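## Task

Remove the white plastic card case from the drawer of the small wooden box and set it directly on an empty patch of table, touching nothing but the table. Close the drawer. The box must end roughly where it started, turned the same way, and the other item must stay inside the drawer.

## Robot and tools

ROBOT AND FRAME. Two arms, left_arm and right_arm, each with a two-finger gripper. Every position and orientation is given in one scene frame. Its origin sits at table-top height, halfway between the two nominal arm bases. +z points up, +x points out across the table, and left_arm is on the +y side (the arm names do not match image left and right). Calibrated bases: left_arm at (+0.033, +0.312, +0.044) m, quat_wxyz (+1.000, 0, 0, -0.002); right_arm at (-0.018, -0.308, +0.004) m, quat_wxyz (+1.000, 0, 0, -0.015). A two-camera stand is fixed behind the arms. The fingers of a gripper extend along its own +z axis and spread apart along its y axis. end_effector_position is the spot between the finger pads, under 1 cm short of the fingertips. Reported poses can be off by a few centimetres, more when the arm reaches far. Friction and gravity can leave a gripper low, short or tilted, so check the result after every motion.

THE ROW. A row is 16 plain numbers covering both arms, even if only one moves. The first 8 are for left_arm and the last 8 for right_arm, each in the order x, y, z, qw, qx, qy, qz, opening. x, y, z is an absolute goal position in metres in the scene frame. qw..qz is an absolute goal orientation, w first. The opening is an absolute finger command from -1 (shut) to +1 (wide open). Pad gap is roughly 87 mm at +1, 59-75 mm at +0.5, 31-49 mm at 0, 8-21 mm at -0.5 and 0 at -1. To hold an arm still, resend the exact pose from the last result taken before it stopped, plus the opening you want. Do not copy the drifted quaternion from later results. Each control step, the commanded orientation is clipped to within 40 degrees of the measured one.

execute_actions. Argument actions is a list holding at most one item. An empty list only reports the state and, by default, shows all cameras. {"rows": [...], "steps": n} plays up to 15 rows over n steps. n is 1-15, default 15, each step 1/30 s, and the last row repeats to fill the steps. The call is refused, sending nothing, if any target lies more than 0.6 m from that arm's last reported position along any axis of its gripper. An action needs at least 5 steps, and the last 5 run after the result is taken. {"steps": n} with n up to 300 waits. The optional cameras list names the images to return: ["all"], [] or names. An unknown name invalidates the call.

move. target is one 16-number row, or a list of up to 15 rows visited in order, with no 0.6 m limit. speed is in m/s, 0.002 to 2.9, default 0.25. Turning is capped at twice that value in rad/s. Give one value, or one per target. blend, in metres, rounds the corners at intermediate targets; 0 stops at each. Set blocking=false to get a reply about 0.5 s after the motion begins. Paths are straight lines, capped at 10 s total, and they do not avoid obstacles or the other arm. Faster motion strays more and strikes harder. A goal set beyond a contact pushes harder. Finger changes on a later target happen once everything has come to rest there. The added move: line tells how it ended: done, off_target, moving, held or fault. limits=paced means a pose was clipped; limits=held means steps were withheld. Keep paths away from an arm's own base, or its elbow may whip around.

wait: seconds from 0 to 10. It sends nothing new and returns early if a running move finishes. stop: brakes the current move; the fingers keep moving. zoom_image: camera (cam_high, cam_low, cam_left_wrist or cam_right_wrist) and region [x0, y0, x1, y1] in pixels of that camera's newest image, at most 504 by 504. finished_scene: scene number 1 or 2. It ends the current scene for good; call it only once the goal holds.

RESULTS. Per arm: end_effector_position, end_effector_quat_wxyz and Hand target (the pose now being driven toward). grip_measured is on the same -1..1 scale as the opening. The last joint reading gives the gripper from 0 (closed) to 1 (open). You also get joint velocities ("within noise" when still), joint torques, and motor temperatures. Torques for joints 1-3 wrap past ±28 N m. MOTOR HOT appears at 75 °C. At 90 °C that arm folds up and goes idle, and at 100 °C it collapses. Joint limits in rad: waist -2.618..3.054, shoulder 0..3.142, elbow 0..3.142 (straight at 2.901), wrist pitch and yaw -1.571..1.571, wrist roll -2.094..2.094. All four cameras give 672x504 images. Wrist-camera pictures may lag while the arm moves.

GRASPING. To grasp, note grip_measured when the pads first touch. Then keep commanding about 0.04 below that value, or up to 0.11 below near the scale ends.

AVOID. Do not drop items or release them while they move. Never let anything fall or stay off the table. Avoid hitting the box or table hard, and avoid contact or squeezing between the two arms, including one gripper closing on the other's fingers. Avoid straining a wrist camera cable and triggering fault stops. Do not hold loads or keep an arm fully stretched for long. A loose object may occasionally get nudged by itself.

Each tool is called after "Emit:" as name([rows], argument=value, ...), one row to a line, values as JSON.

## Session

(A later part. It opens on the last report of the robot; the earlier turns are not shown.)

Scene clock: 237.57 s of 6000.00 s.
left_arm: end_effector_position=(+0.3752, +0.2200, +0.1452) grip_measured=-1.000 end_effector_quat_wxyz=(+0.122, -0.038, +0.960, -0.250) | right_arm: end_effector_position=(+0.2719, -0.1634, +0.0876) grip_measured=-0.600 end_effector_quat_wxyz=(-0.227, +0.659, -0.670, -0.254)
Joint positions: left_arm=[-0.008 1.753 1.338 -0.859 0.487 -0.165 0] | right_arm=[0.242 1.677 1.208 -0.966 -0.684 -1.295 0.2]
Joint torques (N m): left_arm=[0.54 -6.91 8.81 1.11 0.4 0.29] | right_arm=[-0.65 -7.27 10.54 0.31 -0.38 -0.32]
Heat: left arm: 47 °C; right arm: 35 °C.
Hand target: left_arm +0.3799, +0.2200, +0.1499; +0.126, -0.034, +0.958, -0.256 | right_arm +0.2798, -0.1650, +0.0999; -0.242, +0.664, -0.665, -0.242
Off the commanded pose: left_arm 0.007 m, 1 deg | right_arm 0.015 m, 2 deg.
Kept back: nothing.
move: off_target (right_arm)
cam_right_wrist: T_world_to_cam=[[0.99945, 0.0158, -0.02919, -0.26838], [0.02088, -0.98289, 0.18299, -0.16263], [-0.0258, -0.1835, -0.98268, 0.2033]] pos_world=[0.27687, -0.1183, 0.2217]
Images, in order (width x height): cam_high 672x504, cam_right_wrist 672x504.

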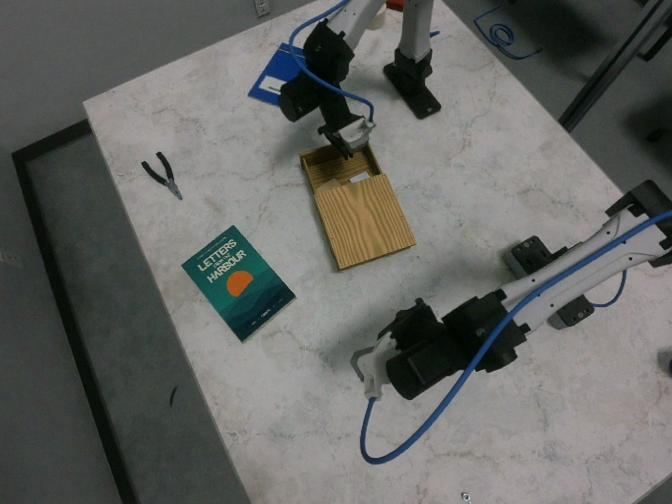

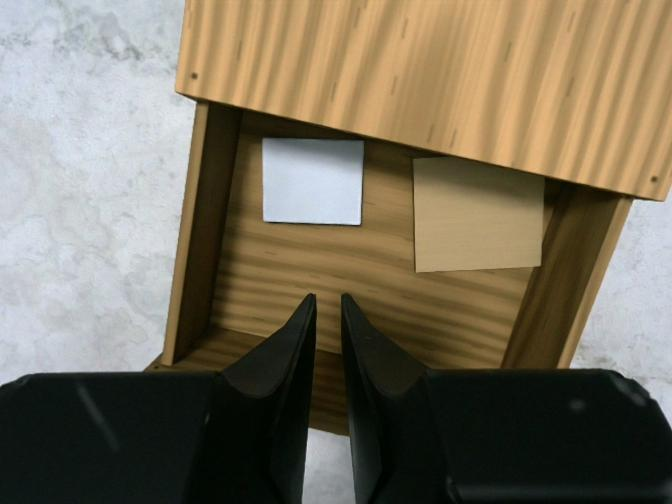

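Emit:
move([
  [0.38,0.22,0.15,0.1261,-0.0338,0.9576,-0.2566,-1,0.26,-0.135,0.07,0.2418,-0.6645,0.6645,0.2418,-0.6],
  [0.38,0.22,0.15,0.1261,-0.0338,0.9576,-0.2566,-1,0.258,-0.122,0.055,0.2418,-0.6645,0.6645,0.2418,-0.6],
  [0.38,0.22,0.15,0.1261,-0.0338,0.9576,-0.2566,-1,0.258,-0.122,0.014,0.2418,-0.6645,0.6645,0.2418,-0.6],
  [0.38,0.22,0.15,0.1261,-0.0338,0.9576,-0.2566,-1,0.305,-0.130,0.014,0.2418,-0.6645,0.6645,0.2418,-0.6],
  [0.38,0.22,0.15,0.1261,-0.0338,0.9576,-0.2566,-1,0.28,-0.165,0.10,0.2418,-0.6645,0.6645,0.2418,-0.6],
], speed=[0.15,0.1,0.05,0.04,0.15], cameras=["cam_right_wrist"])

Scene clock: 244.50 s of 6000.00 s.
left_arm: end_effector_position=(+0.3752, +0.2200, +0.1452) grip_measured=-1.000 end_effector_quat_wxyz=(+0.122, -0.038, +0.960, -0.250) | right_arm: end_effector_position=(+0.2716, -0.1638, +0.0833) grip_measured=-0.600 end_effector_quat_wxyz=(-0.221, +0.658, -0.673, -0.256)
Joint positions: left_arm=[-0.008 1.753 1.338 -0.859 0.487 -0.165 0] | right_arm=[0.242 1.691 1.207 -0.965 -0.681 -1.293 0.2]
Joint torques (N m): left_arm=[0.53 -6.94 8.8 1.11 0.39 0.3] | right_arm=[-0.75 -8.2 10.39 0.28 -0.42 -0.3]
Heat: left arm: 47 °C; right arm: 35 °C.
Hand target: left_arm +0.3799, +0.2200, +0.1499; +0.126, -0.034, +0.958, -0.256 | right_arm +0.2796, -0.1649, +0.0998; -0.242, +0.665, -0.665, -0.242
Off the commanded pose: left_arm 0.007 m, 1 deg | right_arm 0.019 m, 3 deg.
Kept back: nothing.
move: off_target (right_arm)
cam_right_wrist: T_world_to_cam=[[0.999, 0.01475, -0.04213, -0.26716], [0.02242, -0.98192, 0.18794, -0.16292], [-0.03859, -0.1887, -0.98128, 0.20144]] pos_world=[0.27832, -0.11802, 0.21704]

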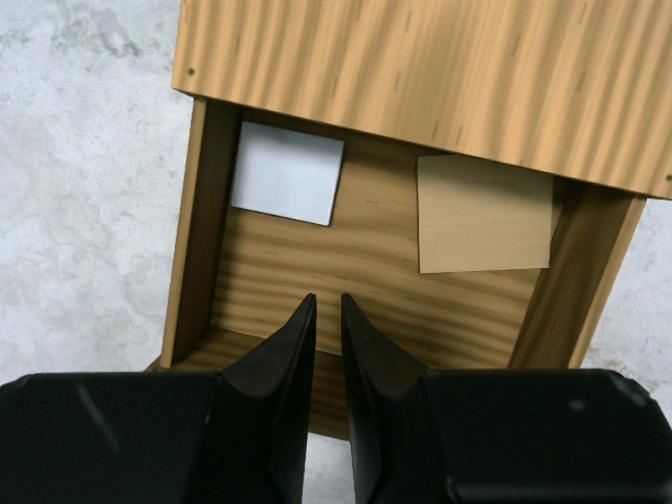

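Emit:
move([
  [0.38,0.22,0.15,0.1261,-0.0338,0.9576,-0.2566,-1,0.25,-0.135,0.07,0.2418,-0.6645,0.6645,0.2418,-0.6],
  [0.38,0.22,0.15,0.1261,-0.0338,0.9576,-0.2566,-1,0.246,-0.119,0.055,0.2418,-0.6645,0.6645,0.2418,-0.6],
  [0.38,0.22,0.15,0.1261,-0.0338,0.9576,-0.2566,-1,0.246,-0.119,0.014,0.2418,-0.6645,0.6645,0.2418,-0.6],
  [0.38,0.22,0.15,0.1261,-0.0338,0.9576,-0.2566,-1,0.292,-0.145,0.014,0.2418,-0.6645,0.6645,0.2418,-0.6],
  [0.38,0.22,0.15,0.1261,-0.0338,0.9576,-0.2566,-1,0.285,-0.145,0.07,0.2418,-0.6645,0.6645,0.2418,-0.6],
  [0.38,0.22,0.15,0.1261,-0.0338,0.9576,-0.2566,-1,0.28,-0.165,0.10,0.2418,-0.6645,0.6645,0.2418,-0.6],
], speed=[0.15,0.1,0.05,0.04,0.15,0.15], cameras=["cam_right_wrist"])

Scene clock: 252.07 s of 6000.00 s.
left_arm: end_effector_position=(+0.3752, +0.2200, +0.1452) grip_measured=-1.000 end_effector_quat_wxyz=(+0.122, -0.038, +0.960, -0.250) | right_arm: end_effector_position=(+0.2720, -0.1655, +0.0823) grip_measured=-0.600 end_effector_quat_wxyz=(-0.218, +0.658, -0.674, -0.253)
Joint positions: left_arm=[-0.008 1.753 1.338 -0.859 0.487 -0.165 0] | right_arm=[0.241 1.692 1.207 -0.965 -0.672 -1.293 0.2]
Joint torques (N m): left_arm=[0.57 -6.87 8.8 1.11 0.39 0.3] | right_arm=[-0.55 -8.47 10.48 0.28 -0.5 -0.29]
Heat: left arm: 48 °C; right arm: 35 °C.
Hand target: left_arm +0.3799, +0.2200, +0.1499; +0.126, -0.034, +0.958, -0.256 | right_arm +0.2796, -0.1650, +0.0998; -0.242, +0.665, -0.664, -0.241
Off the commanded pose: left_arm 0.007 m, 1 deg | right_arm 0.019 m, 3 deg.
Kept back: nothing.
move: off_target (right_arm)
cam_right_wrist: T_world_to_cam=[[0.99906, 0.01183, -0.04175, -0.26805], [0.01982, -0.98029, 0.19656, -0.16413], [-0.03861, -0.19721, -0.9796, 0.19864]] pos_world=[0.27872, -0.11855, 0.21566]

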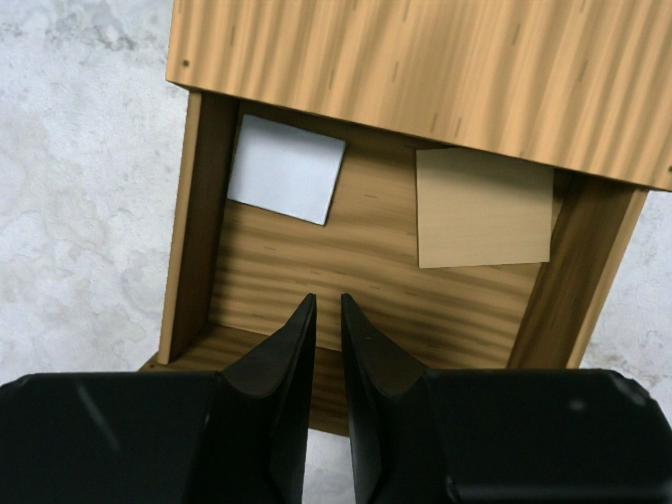

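Emit:
move([
  [0.38,0.22,0.15,0.1261,-0.0338,0.9576,-0.2566,-1,0.25,-0.135,0.07,0.2418,-0.6645,0.6645,0.2418,-0.6],
  [0.38,0.22,0.15,0.1261,-0.0338,0.9576,-0.2566,-1,0.2475,-0.116,0.055,0.2418,-0.6645,0.6645,0.2418,-0.6],
  [0.38,0.22,0.15,0.1261,-0.0338,0.9576,-0.2566,-1,0.2475,-0.116,0.014,0.2418,-0.6645,0.6645,0.2418,-0.6],
  [0.38,0.22,0.15,0.1261,-0.0338,0.9576,-0.2566,-1,0.258,-0.195,0.014,0.2418,-0.6645,0.6645,0.2418,-0.6],
  [0.38,0.22,0.15,0.1261,-0.0338,0.9576,-0.2566,-1,0.258,-0.175,0.09,0.2418,-0.6645,0.6645,0.2418,-0.6],
  [0.38,0.22,0.15,0.1261,-0.0338,0.9576,-0.2566,-1,0.28,-0.175,0.13,0.2418,-0.6645,0.6645,0.2418,-0.6],
], speed=[0.15,0.1,0.05,0.05,0.15,0.15], cameras=["cam_right_wrist"])

Scene clock: 260.27 s of 6000.00 s.
left_arm: end_effector_position=(+0.3752, +0.2200, +0.1452) grip_measured=-1.000 end_effector_quat_wxyz=(+0.122, -0.038, +0.960, -0.250) | right_arm: end_effector_position=(+0.2724, -0.1741, +0.1252) grip_measured=-0.600 end_effector_quat_wxyz=(-0.237, +0.663, -0.666, -0.245)
Joint positions: left_arm=[-0.008 1.753 1.338 -0.859 0.487 -0.165 0] | right_arm=[0.208 1.632 1.31 -1.113 -0.685 -1.339 0.2]
Joint torques (N m): left_arm=[0.54 -6.94 8.87 1.11 0.38 0.3] | right_arm=[-0.64 -4.59 11.12 0.27 -0.43 -0.27]
Heat: left arm: 48 °C; right arm: 34 °C.
Hand target: left_arm +0.3799, +0.2200, +0.1499; +0.126, -0.034, +0.958, -0.256 | right_arm +0.2798, -0.1750, +0.1299; -0.242, +0.664, -0.665, -0.242
Off the commanded pose: left_arm 0.007 m, 1 deg | right_arm 0.009 m, 1 deg.
Kept back: nothing.
move: done
cam_right_wrist: T_world_to_cam=[[0.99986, 0.01671, -0.00086, -0.27116], [0.01659, -0.9833, 0.18121, -0.17881], [0.00219, -0.1812, -0.98344, 0.23122]] pos_world=[0.27359, -0.12939, 0.25956]

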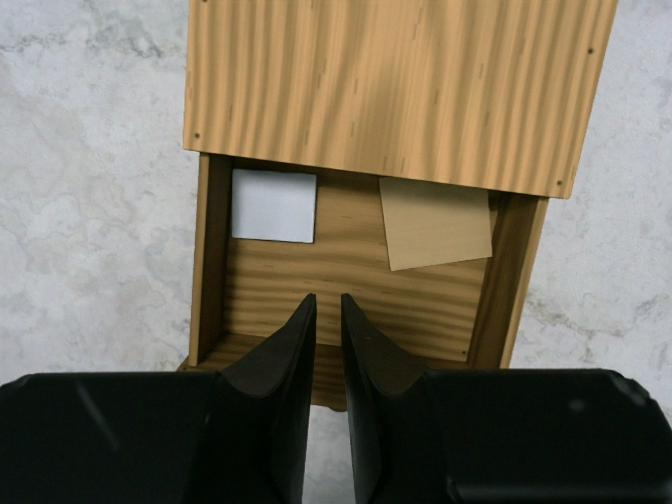

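Emit:
move([
  [0.38,0.22,0.15,0.1261,-0.0338,0.9576,-0.2566,-1,0.245,-0.145,0.08,0.141,-0.6929,0.6929,0.141,-0.6],
  [0.38,0.22,0.15,0.1261,-0.0338,0.9576,-0.2566,-1,0.242,-0.140,0.055,0.141,-0.6929,0.6929,0.141,-0.6],
  [0.38,0.22,0.15,0.1261,-0.0338,0.9576,-0.2566,-1,0.242,-0.139,0.014,0.141,-0.6929,0.6929,0.141,-0.6],
  [0.38,0.22,0.15,0.1261,-0.0338,0.9576,-0.2566,-1,0.254,-0.208,0.014,0.141,-0.6929,0.6929,0.141,-0.6],
  [0.38,0.22,0.15,0.1261,-0.0338,0.9576,-0.2566,-1,0.254,-0.185,0.09,0.141,-0.6929,0.6929,0.141,-0.6],
  [0.38,0.22,0.15,0.1261,-0.0338,0.9576,-0.2566,-1,0.28,-0.19,0.14,0.2418,-0.6645,0.6645,0.2418,-0.6],
], speed=[0.15,0.1,0.05,0.05,0.15,0.15], cameras=["cam_right_wrist"])

Scene clock: 269.13 s of 6000.00 s.
left_arm: end_effector_position=(+0.3752, +0.2200, +0.1452) grip_measured=-1.000 end_effector_quat_wxyz=(+0.122, -0.038, +0.960, -0.250) | right_arm: end_effector_position=(+0.2742, -0.1920, +0.1361) grip_measured=-0.600 end_effector_quat_wxyz=(-0.235, +0.664, -0.670, -0.235)
Joint positions: left_arm=[-0.008 1.753 1.338 -0.859 0.487 -0.165 0] | right_arm=[0.159 1.629 1.356 -1.193 -0.67 -1.397 0.2]
Joint torques (N m): left_arm=[0.51 -6.91 8.81 1.12 0.39 0.28] | right_arm=[-0.5 -4.14 10.78 0.2 -0.59 -0.29]
Heat: left arm: 48 °C; right arm: 34 °C.
Hand target: left_arm +0.3799, +0.2200, +0.1499; +0.126, -0.034, +0.958, -0.256 | right_arm +0.2799, -0.1901, +0.1400; -0.242, +0.664, -0.665, -0.241
Off the commanded pose: left_arm 0.007 m, 1 deg | right_arm 0.007 m, 1 deg.
Kept back: nothing.
move: done
cam_right_wrist: T_world_to_cam=[[0.99991, 0.01058, 0.00851, -0.27514], [0.00866, -0.9797, 0.20029, -0.19807], [0.01046, -0.2002, -0.9797, 0.23219]] pos_world=[0.27441, -0.14466, 0.26949]

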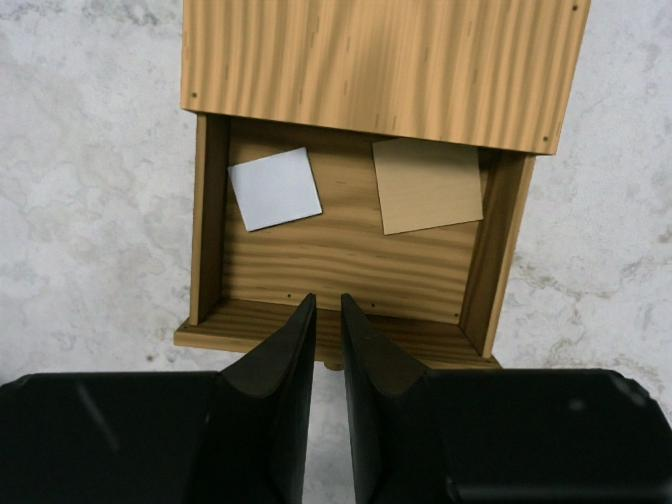

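Emit:
move([
  [0.38,0.22,0.15,0.1261,-0.0338,0.9576,-0.2566,-1,0.245,-0.155,0.08,0.141,-0.6929,0.6929,0.141,-0.6],
  [0.38,0.22,0.15,0.1261,-0.0338,0.9576,-0.2566,-1,0.243,-0.150,0.055,0.141,-0.6929,0.6929,0.141,-0.6],
  [0.38,0.22,0.15,0.1261,-0.0338,0.9576,-0.2566,-1,0.243,-0.148,0.008,0.141,-0.6929,0.6929,0.141,-0.6],
  [0.38,0.22,0.15,0.1261,-0.0338,0.9576,-0.2566,-1,0.252,-0.230,0.010,0.141,-0.6929,0.6929,0.141,-0.6],
  [0.38,0.22,0.15,0.1261,-0.0338,0.9576,-0.2566,-1,0.252,-0.205,0.09,0.141,-0.6929,0.6929,0.141,-0.6],
  [0.38,0.22,0.15,0.1261,-0.0338,0.9576,-0.2566,-1,0.28,-0.19,0.14,0.2418,-0.6645,0.6645,0.2418,-0.6],
], speed=[0.15,0.1,0.05,0.05,0.15,0.15], cameras=["cam_right_wrist"])

Scene clock: 278.23 s of 6000.00 s.
left_arm: end_effector_position=(+0.3752, +0.2200, +0.1452) grip_measured=-1.000 end_effector_quat_wxyz=(+0.122, -0.038, +0.960, -0.250) | right_arm: end_effector_position=(+0.2744, -0.1921, +0.1347) grip_measured=-0.600 end_effector_quat_wxyz=(-0.233, +0.664, -0.670, -0.236)
Joint positions: left_arm=[-0.008 1.753 1.338 -0.859 0.487 -0.165 0] | right_arm=[0.159 1.633 1.356 -1.192 -0.669 -1.397 0.2]
Joint torques (N m): left_arm=[0.53 -6.89 8.84 1.11 0.41 0.29] | right_arm=[-0.58 -4.4 10.71 0.24 -0.64 -0.31]
Heat: left arm: 48 °C; right arm: 34 °C.
Hand target: left_arm +0.3799, +0.2200, +0.1499; +0.126, -0.034, +0.958, -0.256 | right_arm +0.2798, -0.1901, +0.1399; -0.242, +0.664, -0.665, -0.241
Off the commanded pose: left_arm 0.007 m, 1 deg | right_arm 0.008 m, 1 deg.
Kept back: nothing.
move: done
cam_right_wrist: T_world_to_cam=[[0.99993, 0.01047, 0.00485, -0.27486], [0.00927, -0.97945, 0.20146, -0.19825], [0.00686, -0.2014, -0.97949, 0.23157]] pos_world=[0.27509, -0.14466, 0.2681]

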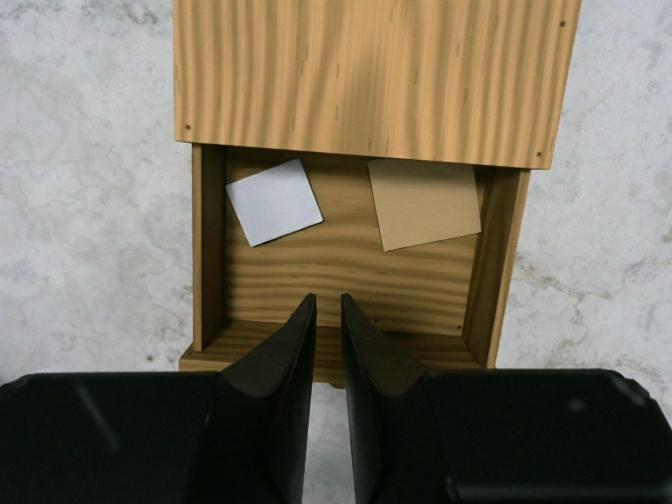

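Emit:
move([
  [0.38,0.22,0.15,0.1261,-0.0338,0.9576,-0.2566,-1,0.305,-0.185,0.10,0.0616,-0.7044,0.7044,0.0616,-1],
  [0.38,0.22,0.15,0.1261,-0.0338,0.9576,-0.2566,-1,0.305,-0.175,0.072,0.0616,-0.7044,0.7044,0.0616,-1],
  [0.38,0.22,0.15,0.1261,-0.0338,0.9576,-0.2566,-1,0.305,-0.085,0.072,0.0616,-0.7044,0.7044,0.0616,-1],
  [0.38,0.22,0.15,0.1261,-0.0338,0.9576,-0.2566,-1,0.305,-0.13,0.085,0.0616,-0.7044,0.7044,0.0616,-1],
  [0.38,0.22,0.15,0.1261,-0.0338,0.9576,-0.2566,-1,0.28,-0.19,0.14,0.2418,-0.6645,0.6645,0.2418,-0.6],
], speed=[0.2,0.15,0.07,0.15,0.2], cameras=["cam_right_wrist"])

Scene clock: 286.60 s of 6000.00 s.
left_arm: end_effector_position=(+0.3752, +0.2200, +0.1452) grip_measured=-1.000 end_effector_quat_wxyz=(+0.122, -0.038, +0.960, -0.250) | right_arm: end_effector_position=(+0.2828, -0.1905, +0.1301) grip_measured=-0.601 end_effector_quat_wxyz=(-0.227, +0.663, -0.671, -0.242)
Joint positions: left_arm=[-0.008 1.753 1.338 -0.859 0.487 -0.165 0] | right_arm=[0.16 1.681 1.391 -1.196 -0.672 -1.4 0.199]
Joint torques (N m): left_arm=[0.51 -6.94 8.83 1.12 0.4 0.28] | right_arm=[-0.51 -8.46 7.32 0.18 -0.64 -0.29]
Heat: left arm: 48 °C; right arm: 34 °C.
Hand target: left_arm +0.3799, +0.2200, +0.1499; +0.126, -0.034, +0.958, -0.256 | right_arm +0.2800, -0.1899, +0.1398; -0.242, +0.665, -0.664, -0.242
Off the commanded pose: left_arm 0.007 m, 1 deg | right_arm 0.010 m, 2 deg.
Kept back: nothing.
move: done; target 5's new opening was sent with right_arm's hand 0.011 m and 2 deg from that target
cam_right_wrist: T_world_to_cam=[[0.99985, 0.01325, -0.01121, -0.28055], [0.01523, -0.9795, 0.20084, -0.19739], [-0.00832, -0.20098, -0.97956, 0.23165]] pos_world=[0.28544, -0.14306, 0.26342]

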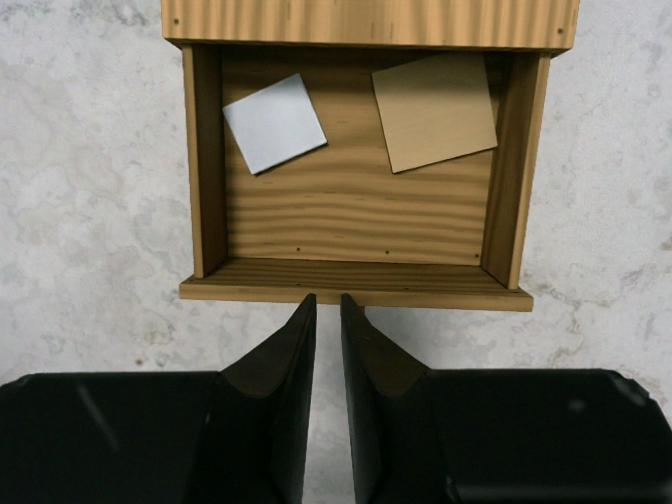

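Emit:
move([
  [0.38,0.22,0.15,0.1261,-0.0338,0.9576,-0.2566,-1,0.252,-0.125,0.08,0.141,-0.6929,0.6929,0.141,-0.6],
  [0.38,0.22,0.15,0.1261,-0.0338,0.9576,-0.2566,-1,0.251,-0.116,0.055,0.141,-0.6929,0.6929,0.141,-0.6],
  [0.38,0.22,0.15,0.1261,-0.0338,0.9576,-0.2566,-1,0.251,-0.114,0.014,0.141,-0.6929,0.6929,0.141,-0.6],
  [0.38,0.22,0.15,0.1261,-0.0338,0.9576,-0.2566,-1,0.265,-0.192,0.014,0.141,-0.6929,0.6929,0.141,-0.6],
  [0.38,0.22,0.15,0.1261,-0.0338,0.9576,-0.2566,-1,0.262,-0.17,0.09,0.141,-0.6929,0.6929,0.141,-0.6],
  [0.38,0.22,0.15,0.1261,-0.0338,0.9576,-0.2566,-1,0.28,-0.19,0.14,0.2418,-0.6645,0.6645,0.2418,-0.6],
], speed=[0.15,0.1,0.05,0.05,0.15,0.15], cameras=["cam_right_wrist"])

Scene clock: 295.63 s of 6000.00 s.
left_arm: end_effector_position=(+0.3752, +0.2200, +0.1452) grip_measured=-1.000 end_effector_quat_wxyz=(+0.122, -0.038, +0.960, -0.250) | right_arm: end_effector_position=(+0.2748, -0.1920, +0.1278) grip_measured=-0.600 end_effector_quat_wxyz=(-0.224, +0.662, -0.673, -0.243)
Joint positions: left_arm=[-0.008 1.753 1.338 -0.859 0.487 -0.165 0] | right_arm=[0.159 1.658 1.356 -1.193 -0.67 -1.398 0.2]
Joint torques (N m): left_arm=[0.54 -6.94 8.8 1.11 0.39 0.3] | right_arm=[-0.55 -6.65 10.66 0.23 -0.64 -0.28]
Heat: left arm: 49 °C; right arm: 34 °C.
Hand target: left_arm +0.3799, +0.2200, +0.1499; +0.126, -0.034, +0.958, -0.256 | right_arm +0.2798, -0.1901, +0.1399; -0.242, +0.665, -0.665, -0.241
Off the commanded pose: left_arm 0.007 m, 1 deg | right_arm 0.013 m, 2 deg.
Kept back: nothing.
move: off_target (right_arm)
cam_right_wrist: T_world_to_cam=[[0.99975, 0.0108, -0.01954, -0.27198], [0.01456, -0.97889, 0.20386, -0.19838], [-0.01692, -0.20409, -0.97881, 0.2307]] pos_world=[0.2787, -0.14417, 0.26094]

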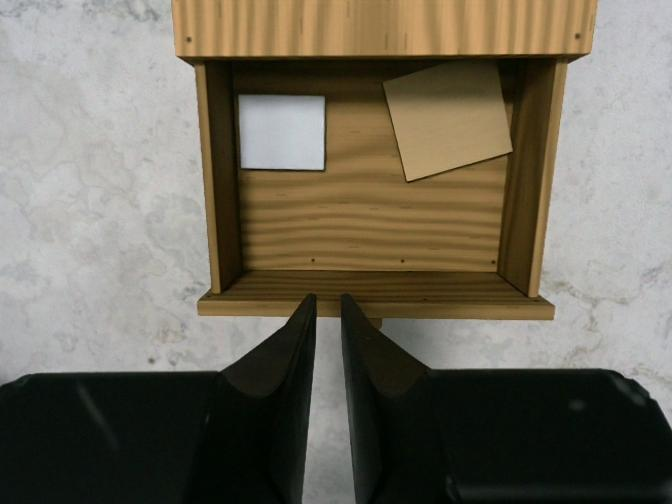

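Emit:
move([
  [0.38,0.22,0.15,0.1261,-0.0338,0.9576,-0.2566,-1,0.25,-0.15,0.115,0.2244,-0.6706,0.6706,0.2244,-1],
  [0.38,0.22,0.15,0.1261,-0.0338,0.9576,-0.2566,-1,0.25,-0.085,0.064,0.2244,-0.6706,0.6706,0.2244,-1],
  [0.38,0.22,0.15,0.1261,-0.0338,0.9576,-0.2566,-1,0.25,-0.080,0.012,0.2244,-0.6706,0.6706,0.2244,-1],
], speed=[0.2,0.08,0.05])

Emit:
move([
  [0.38,0.22,0.15,0.1261,-0.0338,0.9576,-0.2566,-1,0.25,-0.16,0.020,0.2244,-0.6706,0.6706,0.2244,-1],
  [0.38,0.22,0.15,0.1261,-0.0338,0.9576,-0.2566,-1,0.25,-0.15,0.09,0.2244,-0.6706,0.6706,0.2244,-1],
  [0.38,0.22,0.15,0.1261,-0.0338,0.9576,-0.2566,-1,0.28,-0.19,0.14,0.2418,-0.6645,0.6645,0.2418,-0.6],
], speed=[0.05,0.15,0.2], cameras=["cam_right_wrist"])

Scene clock: 303.27 s of 6000.00 s.
left_arm: end_effector_position=(+0.3752, +0.2200, +0.1452) grip_measured=-1.000 end_effector_quat_wxyz=(+0.122, -0.038, +0.960, -0.250) | right_arm: end_effector_position=(+0.2550, -0.0762, +0.0405) grip_measured=-0.999 end_effector_quat_wxyz=(-0.251, +0.666, -0.662, -0.235)
Joint positions: left_arm=[-0.008 1.753 1.338 -0.859 0.487 -0.165 0] | right_arm=[0.538 1.692 1.001 -0.471 -0.588 -0.943 0]
Joint torques (N m): left_arm=[0.55 -6.94 8.83 1.1 0.4 0.3] | right_arm=[1.58 -1.89 4.08 1.19 0.08 -0.19]
Heat: left arm: 49 °C; right arm: 34 °C.
Hand target: left_arm +0.3799, +0.2200, +0.1499; +0.126, -0.034, +0.958, -0.256 | right_arm +0.2485, -0.0812, +0.0139; -0.224, +0.671, -0.670, -0.225
Off the commanded pose: left_arm 0.007 m, 1 deg | right_arm 0.029 m, 3 deg.
Kept back: nothing.
move: off_target (right_arm)

Scene clock: 308.17 s of 6000.00 s.
left_arm: end_effector_position=(+0.3752, +0.2200, +0.1452) grip_measured=-1.000 end_effector_quat_wxyz=(+0.122, -0.038, +0.960, -0.250) | right_arm: end_effector_position=(+0.2739, -0.1919, +0.1350) grip_measured=-0.601 end_effector_quat_wxyz=(-0.233, +0.664, -0.670, -0.237)
Joint positions: left_arm=[-0.008 1.753 1.338 -0.859 0.487 -0.165 0] | right_arm=[0.159 1.633 1.357 -1.196 -0.672 -1.4 0.199]
Joint torques (N m): left_arm=[0.54 -6.91 8.81 1.11 0.39 0.29] | right_arm=[-0.58 -4.44 10.7 0.23 -0.62 -0.28]
Heat: left arm: 49 °C; right arm: 34 °C.
Hand target: left_arm +0.3799, +0.2200, +0.1499; +0.126, -0.034, +0.958, -0.256 | right_arm +0.2799, -0.1901, +0.1400; -0.242, +0.664, -0.665, -0.241
Off the commanded pose: left_arm 0.007 m, 1 deg | right_arm 0.008 m, 1 deg.
Kept back: nothing.
move: done
cam_right_wrist: T_world_to_cam=[[0.99992, 0.01222, 0.00299, -0.2737], [0.01138, -0.97989, 0.19924, -0.19835], [0.00537, -0.19919, -0.97995, 0.23272]] pos_world=[0.27469, -0.14466, 0.26839]

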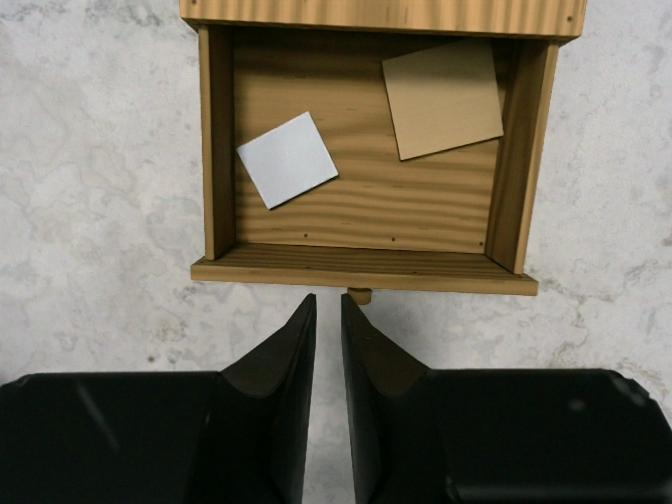

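Emit:
move([
  [0.38,0.22,0.15,0.1261,-0.0338,0.9576,-0.2566,-1,0.253,-0.137,0.13,-0.0424,-0.2375,0.9703,-0.0104,0.22],
  [0.38,0.22,0.15,0.1261,-0.0338,0.9576,-0.2566,-1,0.253,-0.135,0.075,-0.0424,-0.2375,0.9703,-0.0104,0.22],
], speed=[0.3,0.1], cameras=["cam_right_wrist"])

Scene clock: 313.07 s of 6000.00 s.
left_arm: end_effector_position=(+0.3752, +0.2200, +0.1452) grip_measured=-1.000 end_effector_quat_wxyz=(+0.122, -0.038, +0.960, -0.250) | right_arm: end_effector_position=(+0.2514, -0.1374, +0.0826) grip_measured=+0.220 end_effector_quat_wxyz=(-0.042, -0.238, +0.970, -0.004)
Joint positions: left_arm=[-0.008 1.753 1.338 -0.859 0.487 -0.165 0] | right_arm=[0.575 2.003 1.647 -1.298 -0.017 0.063 0.61]
Joint torques (N m): left_arm=[0.55 -6.93 8.8 1.12 0.39 0.29] | right_arm=[0.95 -6.82 6.98 0.19 0.12 -0.04]
Heat: left arm: 49 °C; right arm: 34 °C.
Hand target: left_arm +0.3799, +0.2200, +0.1499; +0.126, -0.034, +0.958, -0.256 | right_arm +0.2529, -0.1350, +0.0752; -0.042, -0.238, +0.970, -0.010
Off the commanded pose: left_arm 0.007 m, 1 deg | right_arm 0.008 m, 1 deg.
Kept back: nothing.
move: done
cam_right_wrist: T_world_to_cam=[[0.47979, -0.87725, -0.01539, -0.2417], [-0.49548, -0.28538, 0.8204, 0.03723], [-0.72409, -0.386, -0.57158, 0.31639]] pos_world=[0.36351, -0.07928, 0.14658]

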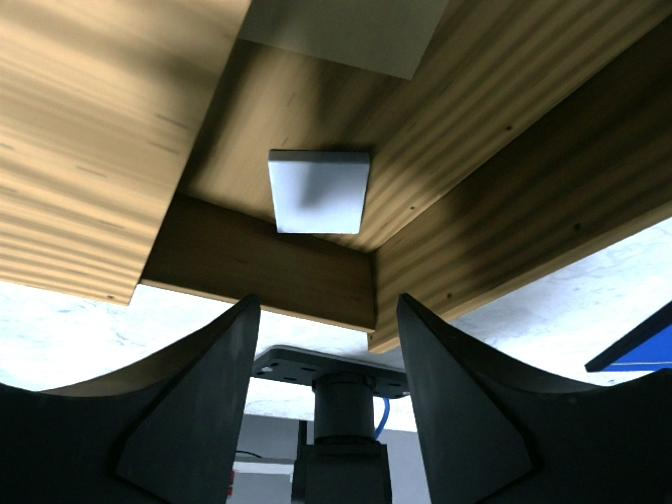

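Emit:
move([
  [0.38,0.22,0.15,0.1261,-0.0338,0.9576,-0.2566,-1,0.256,-0.128,0.003,-0.0424,-0.2375,0.9703,-0.0104,0.22],
], speed=[0.06], cameras=["cam_right_wrist"])

Scene clock: 314.87 s of 6000.00 s.
left_arm: end_effector_position=(+0.3752, +0.2200, +0.1452) grip_measured=-1.000 end_effector_quat_wxyz=(+0.122, -0.038, +0.960, -0.250) | right_arm: end_effector_position=(+0.2516, -0.1364, +0.0342) grip_measured=+0.220 end_effector_quat_wxyz=(-0.044, -0.239, +0.970, -0.010)
Joint positions: left_arm=[-0.008 1.753 1.338 -0.859 0.487 -0.165 0] | right_arm=[0.582 2.05 1.519 -1.129 -0.007 0.069 0.61]
Joint torques (N m): left_arm=[0.51 -6.93 8.83 1.11 0.39 0.3] | right_arm=[1.29 -3.88 3.69 0.96 0.01 0.02]
Heat: left arm: 49 °C; right arm: 34 °C.
Hand target: left_arm +0.3799, +0.2200, +0.1499; +0.126, -0.034, +0.958, -0.256 | right_arm +0.2541, -0.1294, +0.0051; -0.043, -0.237, +0.970, -0.011
Off the commanded pose: left_arm 0.007 m, 1 deg | right_arm 0.033 m, 0 deg.
Kept back: nothing.
move: off_target (right_arm)
cam_right_wrist: T_world_to_cam=[[0.48183, -0.87625, -0.00472, -0.24235], [-0.49467, -0.27644, 0.82394, 0.07823], [-0.72328, -0.39467, -0.56666, 0.28764]] pos_world=[0.36351, -0.07721, 0.0974]

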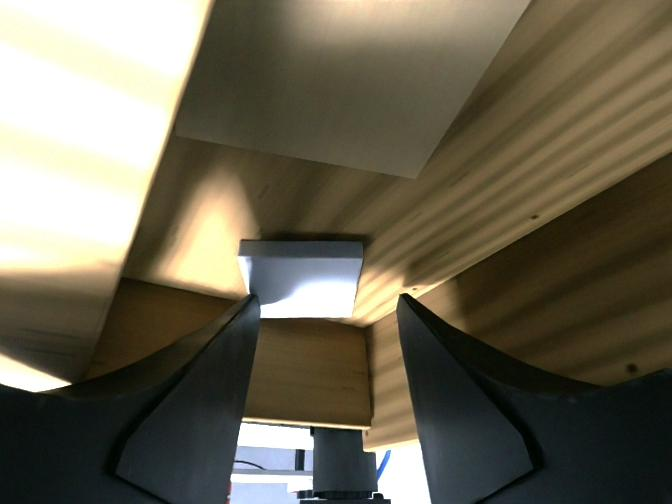

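Emit:
move([
  [0.38,0.22,0.15,0.1261,-0.0338,0.9576,-0.2566,-1,0.254,-0.128,0.06,-0.0424,-0.2375,0.9703,-0.0104,0.3],
  [0.38,0.22,0.15,0.1261,-0.0338,0.9576,-0.2566,-1,0.2505,-0.121,0.055,-0.0424,-0.2375,0.9703,-0.0104,0.3],
  [0.38,0.22,0.15,0.1261,-0.0338,0.9576,-0.2566,-1,0.2505,-0.119,0.003,-0.0424,-0.2375,0.9703,-0.0104,0.3],
], speed=[0.08,0.08,0.05], cameras=["cam_right_wrist"])

Scene clock: 318.27 s of 6000.00 s.
left_arm: end_effector_position=(+0.3752, +0.2200, +0.1452) grip_measured=-1.000 end_effector_quat_wxyz=(+0.122, -0.038, +0.960, -0.250) | right_arm: end_effector_position=(+0.2459, -0.1274, +0.0346) grip_measured=+0.300 end_effector_quat_wxyz=(-0.045, -0.239, +0.970, -0.012)
Joint positions: left_arm=[-0.008 1.753 1.338 -0.859 0.487 -0.165 0] | right_arm=[0.612 2.054 1.525 -1.136 -0.007 0.098 0.65]
Joint torques (N m): left_arm=[0.55 -6.91 8.84 1.11 0.4 0.3] | right_arm=[1.07 -4.03 3.18 0.99 -0.03 0.01]
Heat: left arm: 49 °C; right arm: 34 °C.
Hand target: left_arm +0.3799, +0.2200, +0.1499; +0.126, -0.034, +0.958, -0.256 | right_arm +0.2487, -0.1205, +0.0053; -0.043, -0.238, +0.970, -0.011
Off the commanded pose: left_arm 0.007 m, 1 deg | right_arm 0.033 m, 0 deg.
Kept back: nothing.
move: off_target (right_arm)
cam_right_wrist: T_world_to_cam=[[0.48264, -0.87582, -0.00135, -0.23201], [-0.49269, -0.27279, 0.82635, 0.07743], [-0.7241, -0.39816, -0.56316, 0.28696]] pos_world=[0.35791, -0.06782, 0.09731]

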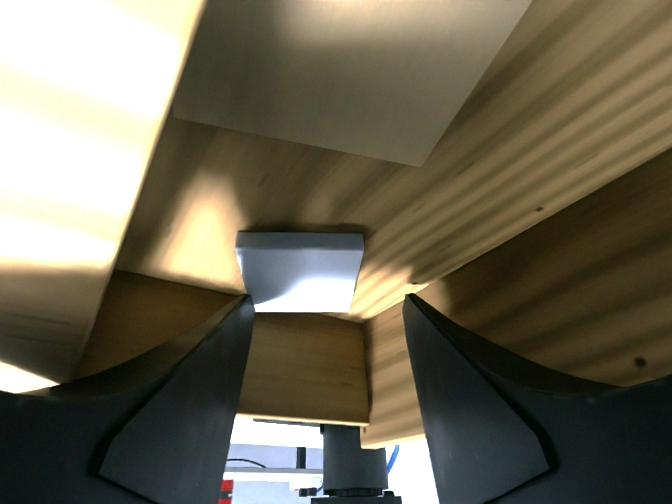

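Emit:
move([
  [0.38,0.26,0.15,0.1261,-0.0338,0.9576,-0.2566,-1,0.252,-0.13,0.10,-0.0424,-0.2375,0.9703,-0.0104,0.3],
  [0.38,0.26,0.15,0.1261,-0.0338,0.9576,-0.2566,-1,0.305,-0.14,0.11,0.0616,-0.7044,0.7044,0.0616,-1],
  [0.38,0.26,0.15,0.1261,-0.0338,0.9576,-0.2566,-1,0.305,-0.125,0.072,0.0616,-0.7044,0.7044,0.0616,-1],
  [0.38,0.26,0.15,0.1261,-0.0338,0.9576,-0.2566,-1,0.305,-0.05,0.072,0.0616,-0.7044,0.7044,0.0616,-1],
  [0.38,0.26,0.15,0.1261,-0.0338,0.9576,-0.2566,-1,0.30,-0.10,0.09,0.0616,-0.7044,0.7044,0.0616,-1],
  [0.38,0.26,0.15,0.1261,-0.0338,0.9576,-0.2566,-1,0.28,-0.16,0.14,0.2418,-0.6645,0.6645,0.2418,-0.6],
], speed=[0.15,0.4,0.15,0.08,0.15,0.25], cameras=["cam_right_wrist","cam_high"])

Emit:
zoom_image(camera="cam_high", region=[250, 100, 450, 300])

Scene clock: 328.93 s of 6000.00 s.
left_arm: end_effector_position=(+0.3754, +0.2599, +0.1473) grip_measured=-1.000 end_effector_quat_wxyz=(+0.124, -0.037, +0.959, -0.250) | right_arm: end_effector_position=(+0.2831, -0.1601, +0.1302) grip_measured=-0.601 end_effector_quat_wxyz=(-0.227, +0.663, -0.672, -0.241)
Joint positions: left_arm=[0.11 1.772 1.373 -0.933 0.518 -0.035 0] | right_arm=[0.257 1.681 1.388 -1.117 -0.658 -1.276 0.199]
Joint torques (N m): left_arm=[0.46 -6.56 8.72 1 0.43 0.29] | right_arm=[-0.54 -8.64 7.02 0.37 -0.6 -0.29]
Motor temperatures (°C): left_arm=[25 46 51 29 25 26 23] | right_arm=[25 36 33 28 27 27 27]
Heat: left arm: 51 °C; right arm: 36 °C.
Hand target: left_arm +0.3800, +0.2600, +0.1500; +0.126, -0.034, +0.958, -0.257 | right_arm +0.2801, -0.1600, +0.1398; -0.242, +0.665, -0.664, -0.242
Off the commanded pose: left_arm 0.005 m, 1 deg | right_arm 0.010 m, 2 deg.
Kept back: nothing.
move: done; target 2's new opening was sent with right_arm's hand 0.015 m and 4 deg from that target
cam_right_wrist: T_world_to_cam=[[0.99987, 0.0117, -0.01072, -0.28156], [0.01363, -0.97921, 0.20238, -0.16736], [-0.00813, -0.2025, -0.97925, 0.2376]] pos_world=[0.28574, -0.11247, 0.26352]
Images, in order (width x height): cam_high 672x504, cam_right_wrist 672x504.

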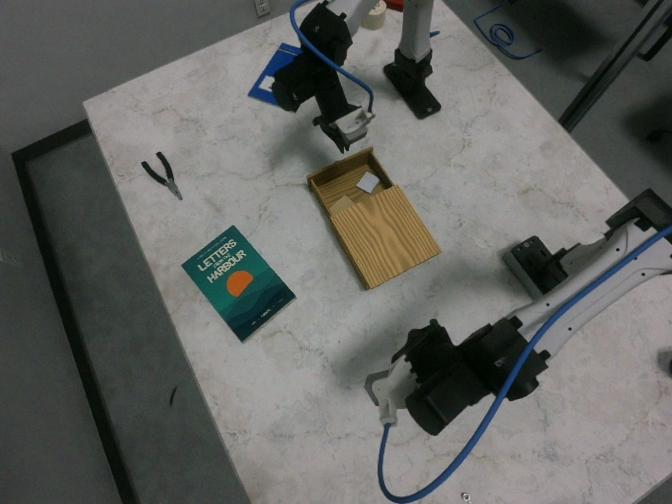

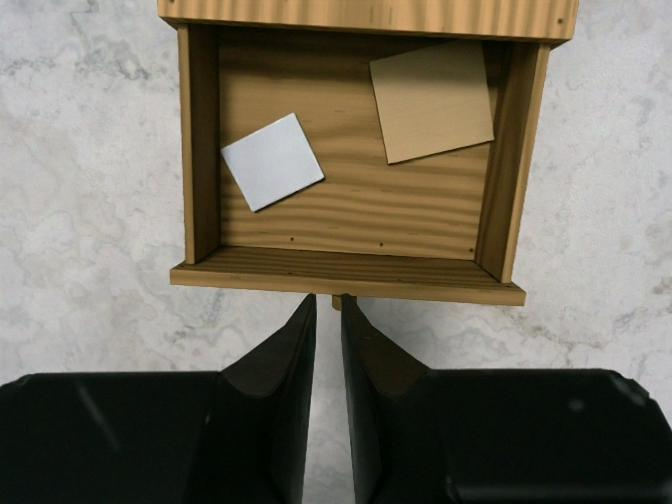

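Scaled by 2.520 from the camera's image (finer frame: 960x720).

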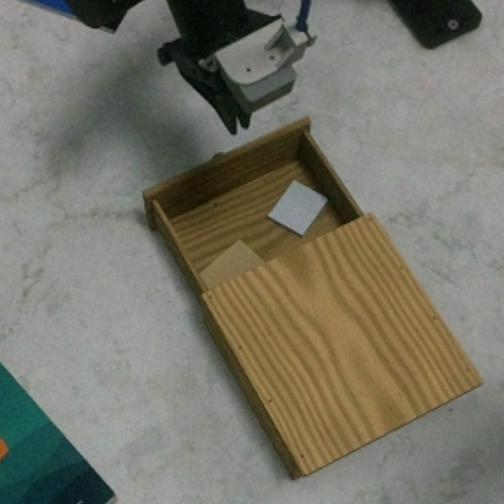

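Emit:
move([
  [0.38,0.26,0.15,0.1261,-0.0338,0.9576,-0.2566,-1,0.25,-0.135,0.11,-0.0123,-0.646,0.707,0.2876,-1],
  [0.38,0.26,0.15,0.1261,-0.0338,0.9576,-0.2566,-1,0.226,-0.123,0.08,-0.0123,-0.646,0.707,0.2876,-1],
  [0.38,0.26,0.15,0.1261,-0.0338,0.9576,-0.2566,-1,0.226,-0.122,0.022,-0.0123,-0.646,0.707,0.2876,-1],
  [0.38,0.26,0.15,0.1261,-0.0338,0.9576,-0.2566,-1,0.256,-0.122,0.024,-0.0123,-0.646,0.707,0.2876,-1],
  [0.38,0.26,0.15,0.1261,-0.0338,0.9576,-0.2566,-1,0.25,-0.13,0.10,-0.0123,-0.646,0.707,0.2876,-1],
  [0.38,0.26,0.15,0.1261,-0.0338,0.9576,-0.2566,-1,0.28,-0.16,0.14,0.2418,-0.6645,0.6645,0.2418,-0.6],
], speed=[0.25,0.15,0.08,0.06,0.15,0.25], cameras=["cam_right_wrist"])

Scene clock: 338.00 s of 6000.00 s.
left_arm: end_effector_position=(+0.3754, +0.2599, +0.1473) grip_measured=-1.000 end_effector_quat_wxyz=(+0.124, -0.037, +0.959, -0.250) | right_arm: end_effector_position=(+0.2774, -0.1614, +0.1279) grip_measured=-0.601 end_effector_quat_wxyz=(-0.215, +0.660, -0.675, -0.248)
Joint positions: left_arm=[0.11 1.772 1.373 -0.933 0.518 -0.035 0] | right_arm=[0.257 1.687 1.389 -1.143 -0.658 -1.277 0.199]
Joint torques (N m): left_arm=[0.46 -6.6 8.73 0.99 0.42 0.29] | right_arm=[-0.49 -9.22 7.04 0.55 -0.58 -0.27]
Heat: left arm: 52 °C; right arm: 36 °C.
Hand target: left_arm +0.3800, +0.2600, +0.1500; +0.126, -0.034, +0.958, -0.257 | right_arm +0.2798, -0.1600, +0.1399; -0.241, +0.665, -0.664, -0.242
Off the commanded pose: left_arm 0.005 m, 1 deg | right_arm 0.012 m, 3 deg.
Kept back: nothing.
move: off_target (right_arm); target 6's new opening was sent with right_arm's hand 0.013 m and 4 deg from that target
cam_right_wrist: T_world_to_cam=[[0.99909, 0.01269, -0.04066, -0.27174], [0.02092, -0.97773, 0.20883, -0.17066], [-0.0371, -0.20949, -0.97711, 0.24162]] pos_world=[0.28403, -0.1128, 0.26068]

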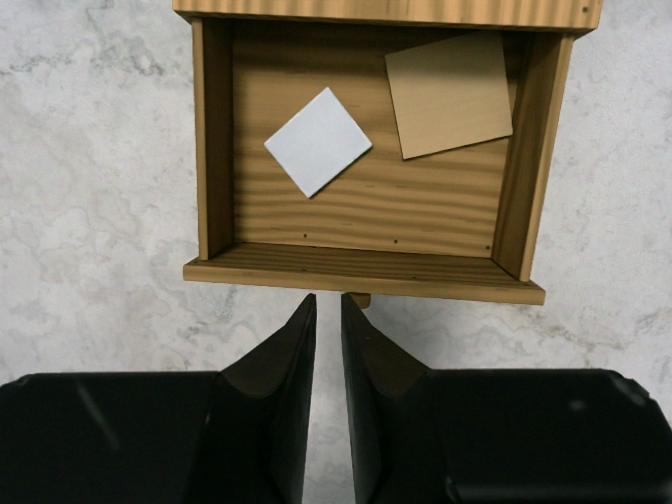

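Emit:
move([
  [0.38,0.26,0.15,0.1261,-0.0338,0.9576,-0.2566,-1,0.27,-0.10,0.12,-0.0411,-0.3335,0.9416,-0.0146,0.25],
  [0.38,0.26,0.15,0.1261,-0.0338,0.9576,-0.2566,-1,0.269,-0.096,0.062,-0.0411,-0.3335,0.9416,-0.0146,0.25],
], speed=[0.3,0.1], cameras=["cam_right_wrist"])

Scene clock: 342.37 s of 6000.00 s.
left_arm: end_effector_position=(+0.3754, +0.2599, +0.1473) grip_measured=-1.000 end_effector_quat_wxyz=(+0.124, -0.037, +0.959, -0.250) | right_arm: end_effector_position=(+0.2677, -0.0985, +0.0706) grip_measured=+0.250 end_effector_quat_wxyz=(-0.040, -0.334, +0.941, -0.009)
Joint positions: left_arm=[0.11 1.772 1.373 -0.933 0.518 -0.035 0] | right_arm=[0.664 2.152 1.825 -1.326 -0.007 -0.049 0.625]
Joint torques (N m): left_arm=[0.46 -6.57 8.73 0.98 0.43 0.29] | right_arm=[0.84 -7.75 6.69 0.22 0.08 -0.01]
Heat: left arm: 52 °C; right arm: 36 °C.
Hand target: left_arm +0.3800, +0.2600, +0.1500; +0.126, -0.034, +0.958, -0.257 | right_arm +0.2689, -0.0961, +0.0621; -0.041, -0.334, +0.942, -0.014
Off the commanded pose: left_arm 0.005 m, 1 deg | right_arm 0.009 m, 1 deg.
Kept back: nothing.
move: done
cam_right_wrist: T_world_to_cam=[[0.64623, -0.76301, -0.01406, -0.24896], [-0.43005, -0.37933, 0.81925, 0.03952], [-0.63043, -0.52338, -0.57327, 0.29786]] pos_world=[0.36566, -0.01907, 0.13487]

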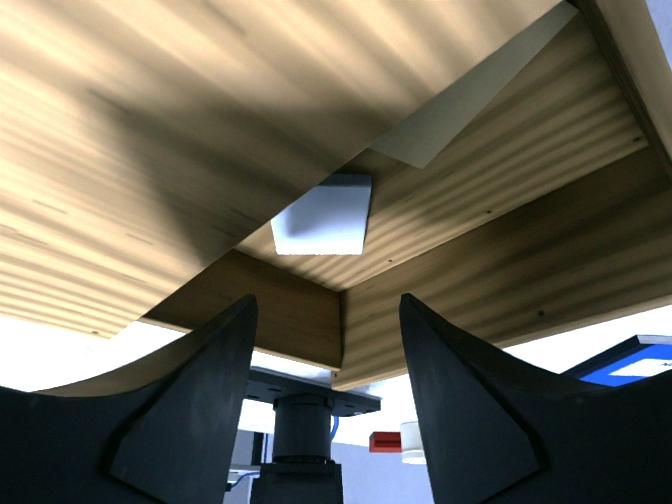

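Emit:
move([
  [0.38,0.26,0.15,0.1261,-0.0338,0.9576,-0.2566,-1,0.272,-0.087,0.055,-0.0411,-0.3335,0.9416,-0.0146,0.25],
  [0.38,0.26,0.15,0.1261,-0.0338,0.9576,-0.2566,-1,0.272,-0.084,0.003,-0.0411,-0.3335,0.9416,-0.0146,0.25],
], speed=[0.06,0.06], cameras=["cam_right_wrist"])

Scene clock: 344.53 s of 6000.00 s.
left_arm: end_effector_position=(+0.3754, +0.2599, +0.1473) grip_measured=-1.000 end_effector_quat_wxyz=(+0.124, -0.037, +0.959, -0.250) | right_arm: end_effector_position=(+0.2656, -0.0950, +0.0516) grip_measured=+0.250 end_effector_quat_wxyz=(-0.042, -0.335, +0.941, -0.013)
Joint positions: left_arm=[0.11 1.772 1.373 -0.933 0.518 -0.035 0] | right_arm=[0.677 2.17 1.776 -1.265 0 -0.038 0.625]
Joint torques (N m): left_arm=[0.46 -6.6 8.69 1 0.42 0.3] | right_arm=[1.31 -3.37 0.95 1.34 0 0.06]
Heat: left arm: 52 °C; right arm: 36 °C.
Hand target: left_arm +0.3800, +0.2600, +0.1500; +0.126, -0.034, +0.958, -0.257 | right_arm +0.2682, -0.0872, +0.0070; -0.044, -0.333, +0.942, -0.015
Off the commanded pose: left_arm 0.005 m, 1 deg | right_arm 0.050 m, 0 deg.
Kept back: nothing.
move: off_target (right_arm)
cam_right_wrist: T_world_to_cam=[[0.64813, -0.7615, -0.00696, -0.24582], [-0.42895, -0.37261, 0.8229, 0.0558], [-0.62923, -0.53036, -0.56815, 0.28623]] pos_world=[0.36336, -0.01459, 0.11499]

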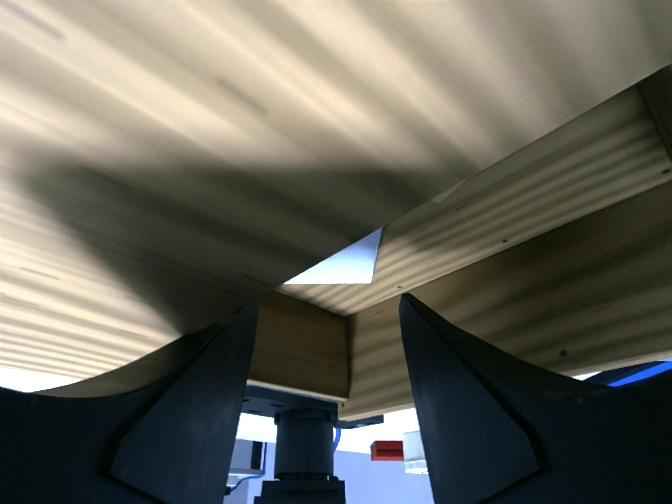

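Emit:
move([
  [0.38,0.26,0.15,0.1261,-0.0338,0.9576,-0.2566,-1,0.271,-0.092,0.11,0.1798,-0.3277,0.9253,0.0637,0.25],
  [0.38,0.26,0.15,0.1261,-0.0338,0.9576,-0.2566,-1,0.274,-0.087,0.06,0.1798,-0.3277,0.9253,0.0637,0.25],
  [0.38,0.26,0.15,0.1261,-0.0338,0.9576,-0.2566,-1,0.276,-0.085,0.003,0.1798,-0.3277,0.9253,0.0637,0.25],
], speed=[0.15,0.1,0.06], cameras=["cam_right_wrist"])

Scene clock: 351.57 s of 6000.00 s.
left_arm: end_effector_position=(+0.3754, +0.2599, +0.1473) grip_measured=-1.000 end_effector_quat_wxyz=(+0.124, -0.037, +0.959, -0.250) | right_arm: end_effector_position=(+0.2709, -0.0900, +0.0304) grip_measured=+0.250 end_effector_quat_wxyz=(+0.177, -0.329, +0.925, +0.062)
Joint positions: left_arm=[0.11 1.772 1.373 -0.933 0.518 -0.035 0] | right_arm=[0.673 1.784 1.147 -0.556 -0.013 -0.038 0.625]
Joint torques (N m): left_arm=[0.43 -6.61 8.75 1 0.42 0.3] | right_arm=[0.27 -2.48 3.64 1.86 -0.01 -0.11]
Heat: left arm: 53 °C; right arm: 36 °C.
Hand target: left_arm +0.3800, +0.2600, +0.1500; +0.126, -0.034, +0.958, -0.257 | right_arm +0.2739, -0.0866, +0.0051; +0.178, -0.328, +0.926, +0.063
Off the commanded pose: left_arm 0.005 m, 1 deg | right_arm 0.028 m, 0 deg.
Kept back: nothing.
move: off_target (right_arm)
cam_right_wrist: T_world_to_cam=[[0.64626, -0.76307, 0.00791, -0.24576], [-0.672, -0.56415, 0.47974, 0.13632], [-0.36162, -0.31536, -0.87737, 0.23639]] pos_world=[0.33592, -0.03608, 0.14395]

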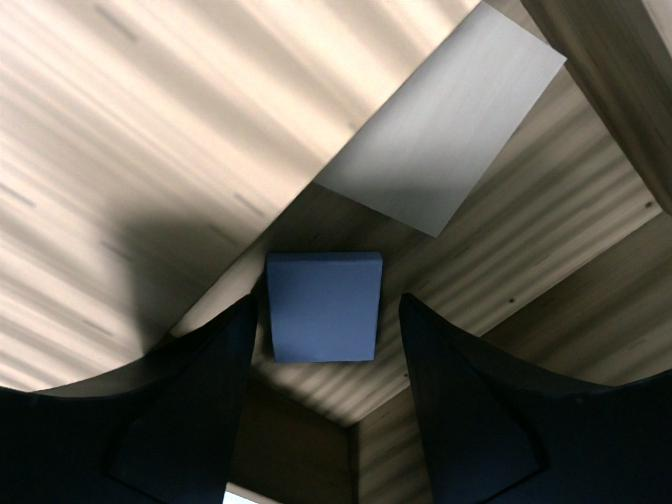

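Beautiful: floor reached with the case between the fingers. Close and lift.

Emit:
move([
  [0.38,0.26,0.15,0.1261,-0.0338,0.9576,-0.2566,-1,0.2755,-0.0865,0.005,0.1798,-0.3277,0.9253,0.0637,-0.3],
  [0.38,0.26,0.15,0.1261,-0.0338,0.9576,-0.2566,-1,0.273,-0.09,0.05,0.1798,-0.3277,0.9253,0.0637,-0.3],
], speed=[0.05,0.05], cameras=["cam_right_wrist"])

Scene clock: 353.70 s of 6000.00 s.
left_arm: end_effector_position=(+0.3754, +0.2599, +0.1473) grip_measured=-1.000 end_effector_quat_wxyz=(+0.124, -0.037, +0.959, -0.250) | right_arm: end_effector_position=(+0.2613, -0.0929, +0.0329) grip_measured=-0.001 end_effector_quat_wxyz=(+0.155, -0.331, +0.929, +0.062)
Joint positions: left_arm=[0.11 1.772 1.373 -0.933 0.518 -0.035 0] | right_arm=[0.675 1.783 1.166 -0.619 -0.027 -0.036 0.499]
Joint torques (N m): left_arm=[0.46 -6.53 8.73 1 0.43 0.29] | right_arm=[-0.72 -8.98 10.85 0.79 0.1 -0.21]
Heat: left arm: 53 °C; right arm: 36 °C.
Hand target: left_arm +0.3800, +0.2600, +0.1500; +0.126, -0.034, +0.958, -0.257 | right_arm +0.2726, -0.0903, +0.0499; +0.180, -0.328, +0.925, +0.064
Off the commanded pose: left_arm 0.005 m, 1 deg | right_arm 0.021 m, 3 deg.
Kept back: nothing.
move: off_target (right_arm)
cam_right_wrist: T_world_to_cam=[[0.65031, -0.75962, -0.00848, -0.24203], [-0.64724, -0.55988, 0.51732, 0.11983], [-0.39772, -0.33093, -0.85575, 0.24149]] pos_world=[0.331, -0.03685, 0.14262]

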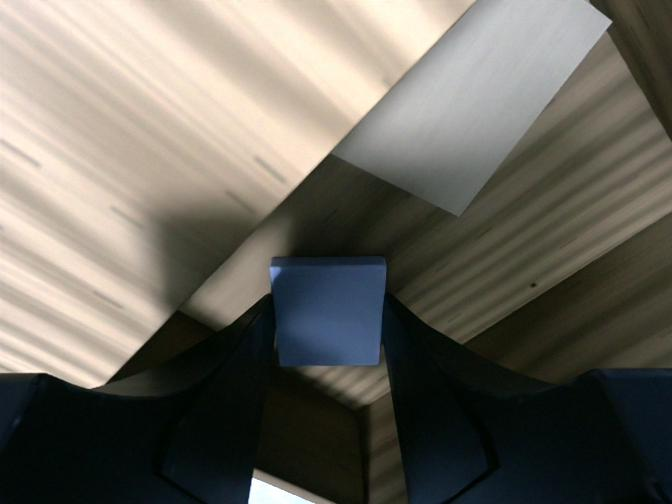

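Emit:
move([
  [0.38,0.26,0.15,0.1261,-0.0338,0.9576,-0.2566,-1,0.27,-0.100,0.15,0.1798,-0.3277,0.9253,0.0637,-0.3],
], speed=[0.08], cameras=["cam_right_wrist"])

Scene clock: 355.87 s of 6000.00 s.
left_arm: end_effector_position=(+0.3754, +0.2599, +0.1473) grip_measured=-1.000 end_effector_quat_wxyz=(+0.124, -0.037, +0.959, -0.250) | right_arm: end_effector_position=(+0.2626, -0.1004, +0.1282) grip_measured=-0.001 end_effector_quat_wxyz=(+0.149, -0.329, +0.931, +0.058)
Joint positions: left_arm=[0.11 1.772 1.373 -0.933 0.518 -0.035 0] | right_arm=[0.657 1.714 1.473 -1.009 -0.026 -0.047 0.499]
Joint torques (N m): left_arm=[0.46 -6.6 8.7 1 0.43 0.28] | right_arm=[-0.61 -9.39 11.49 0.71 0.02 -0.24]
Heat: left arm: 53 °C; right arm: 36 °C.
Hand target: left_arm +0.3800, +0.2600, +0.1500; +0.126, -0.034, +0.958, -0.257 | right_arm +0.2694, -0.1002, +0.1497; +0.180, -0.328, +0.925, +0.064
Off the commanded pose: left_arm 0.005 m, 1 deg | right_arm 0.023 m, 4 deg.
Kept back: nothing.
move: off_target (right_arm)
cam_right_wrist: T_world_to_cam=[[0.64475, -0.76438, -0.00533, -0.24717], [-0.64701, -0.54944, 0.52866, 0.06667], [-0.40703, -0.33741, -0.84881, 0.32201]] pos_world=[0.33357, -0.04365, 0.23676]

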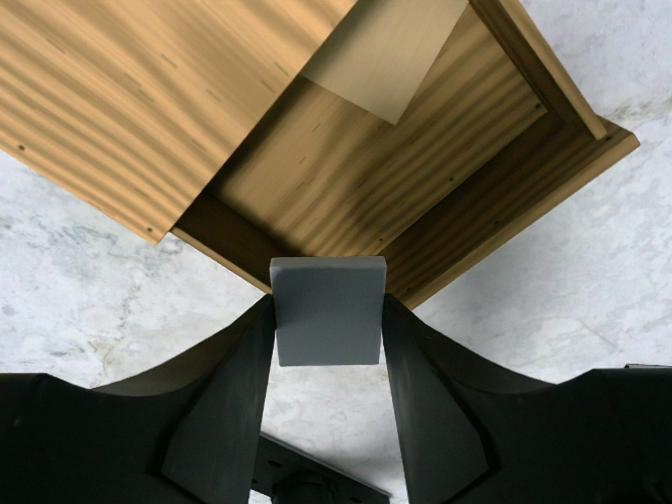

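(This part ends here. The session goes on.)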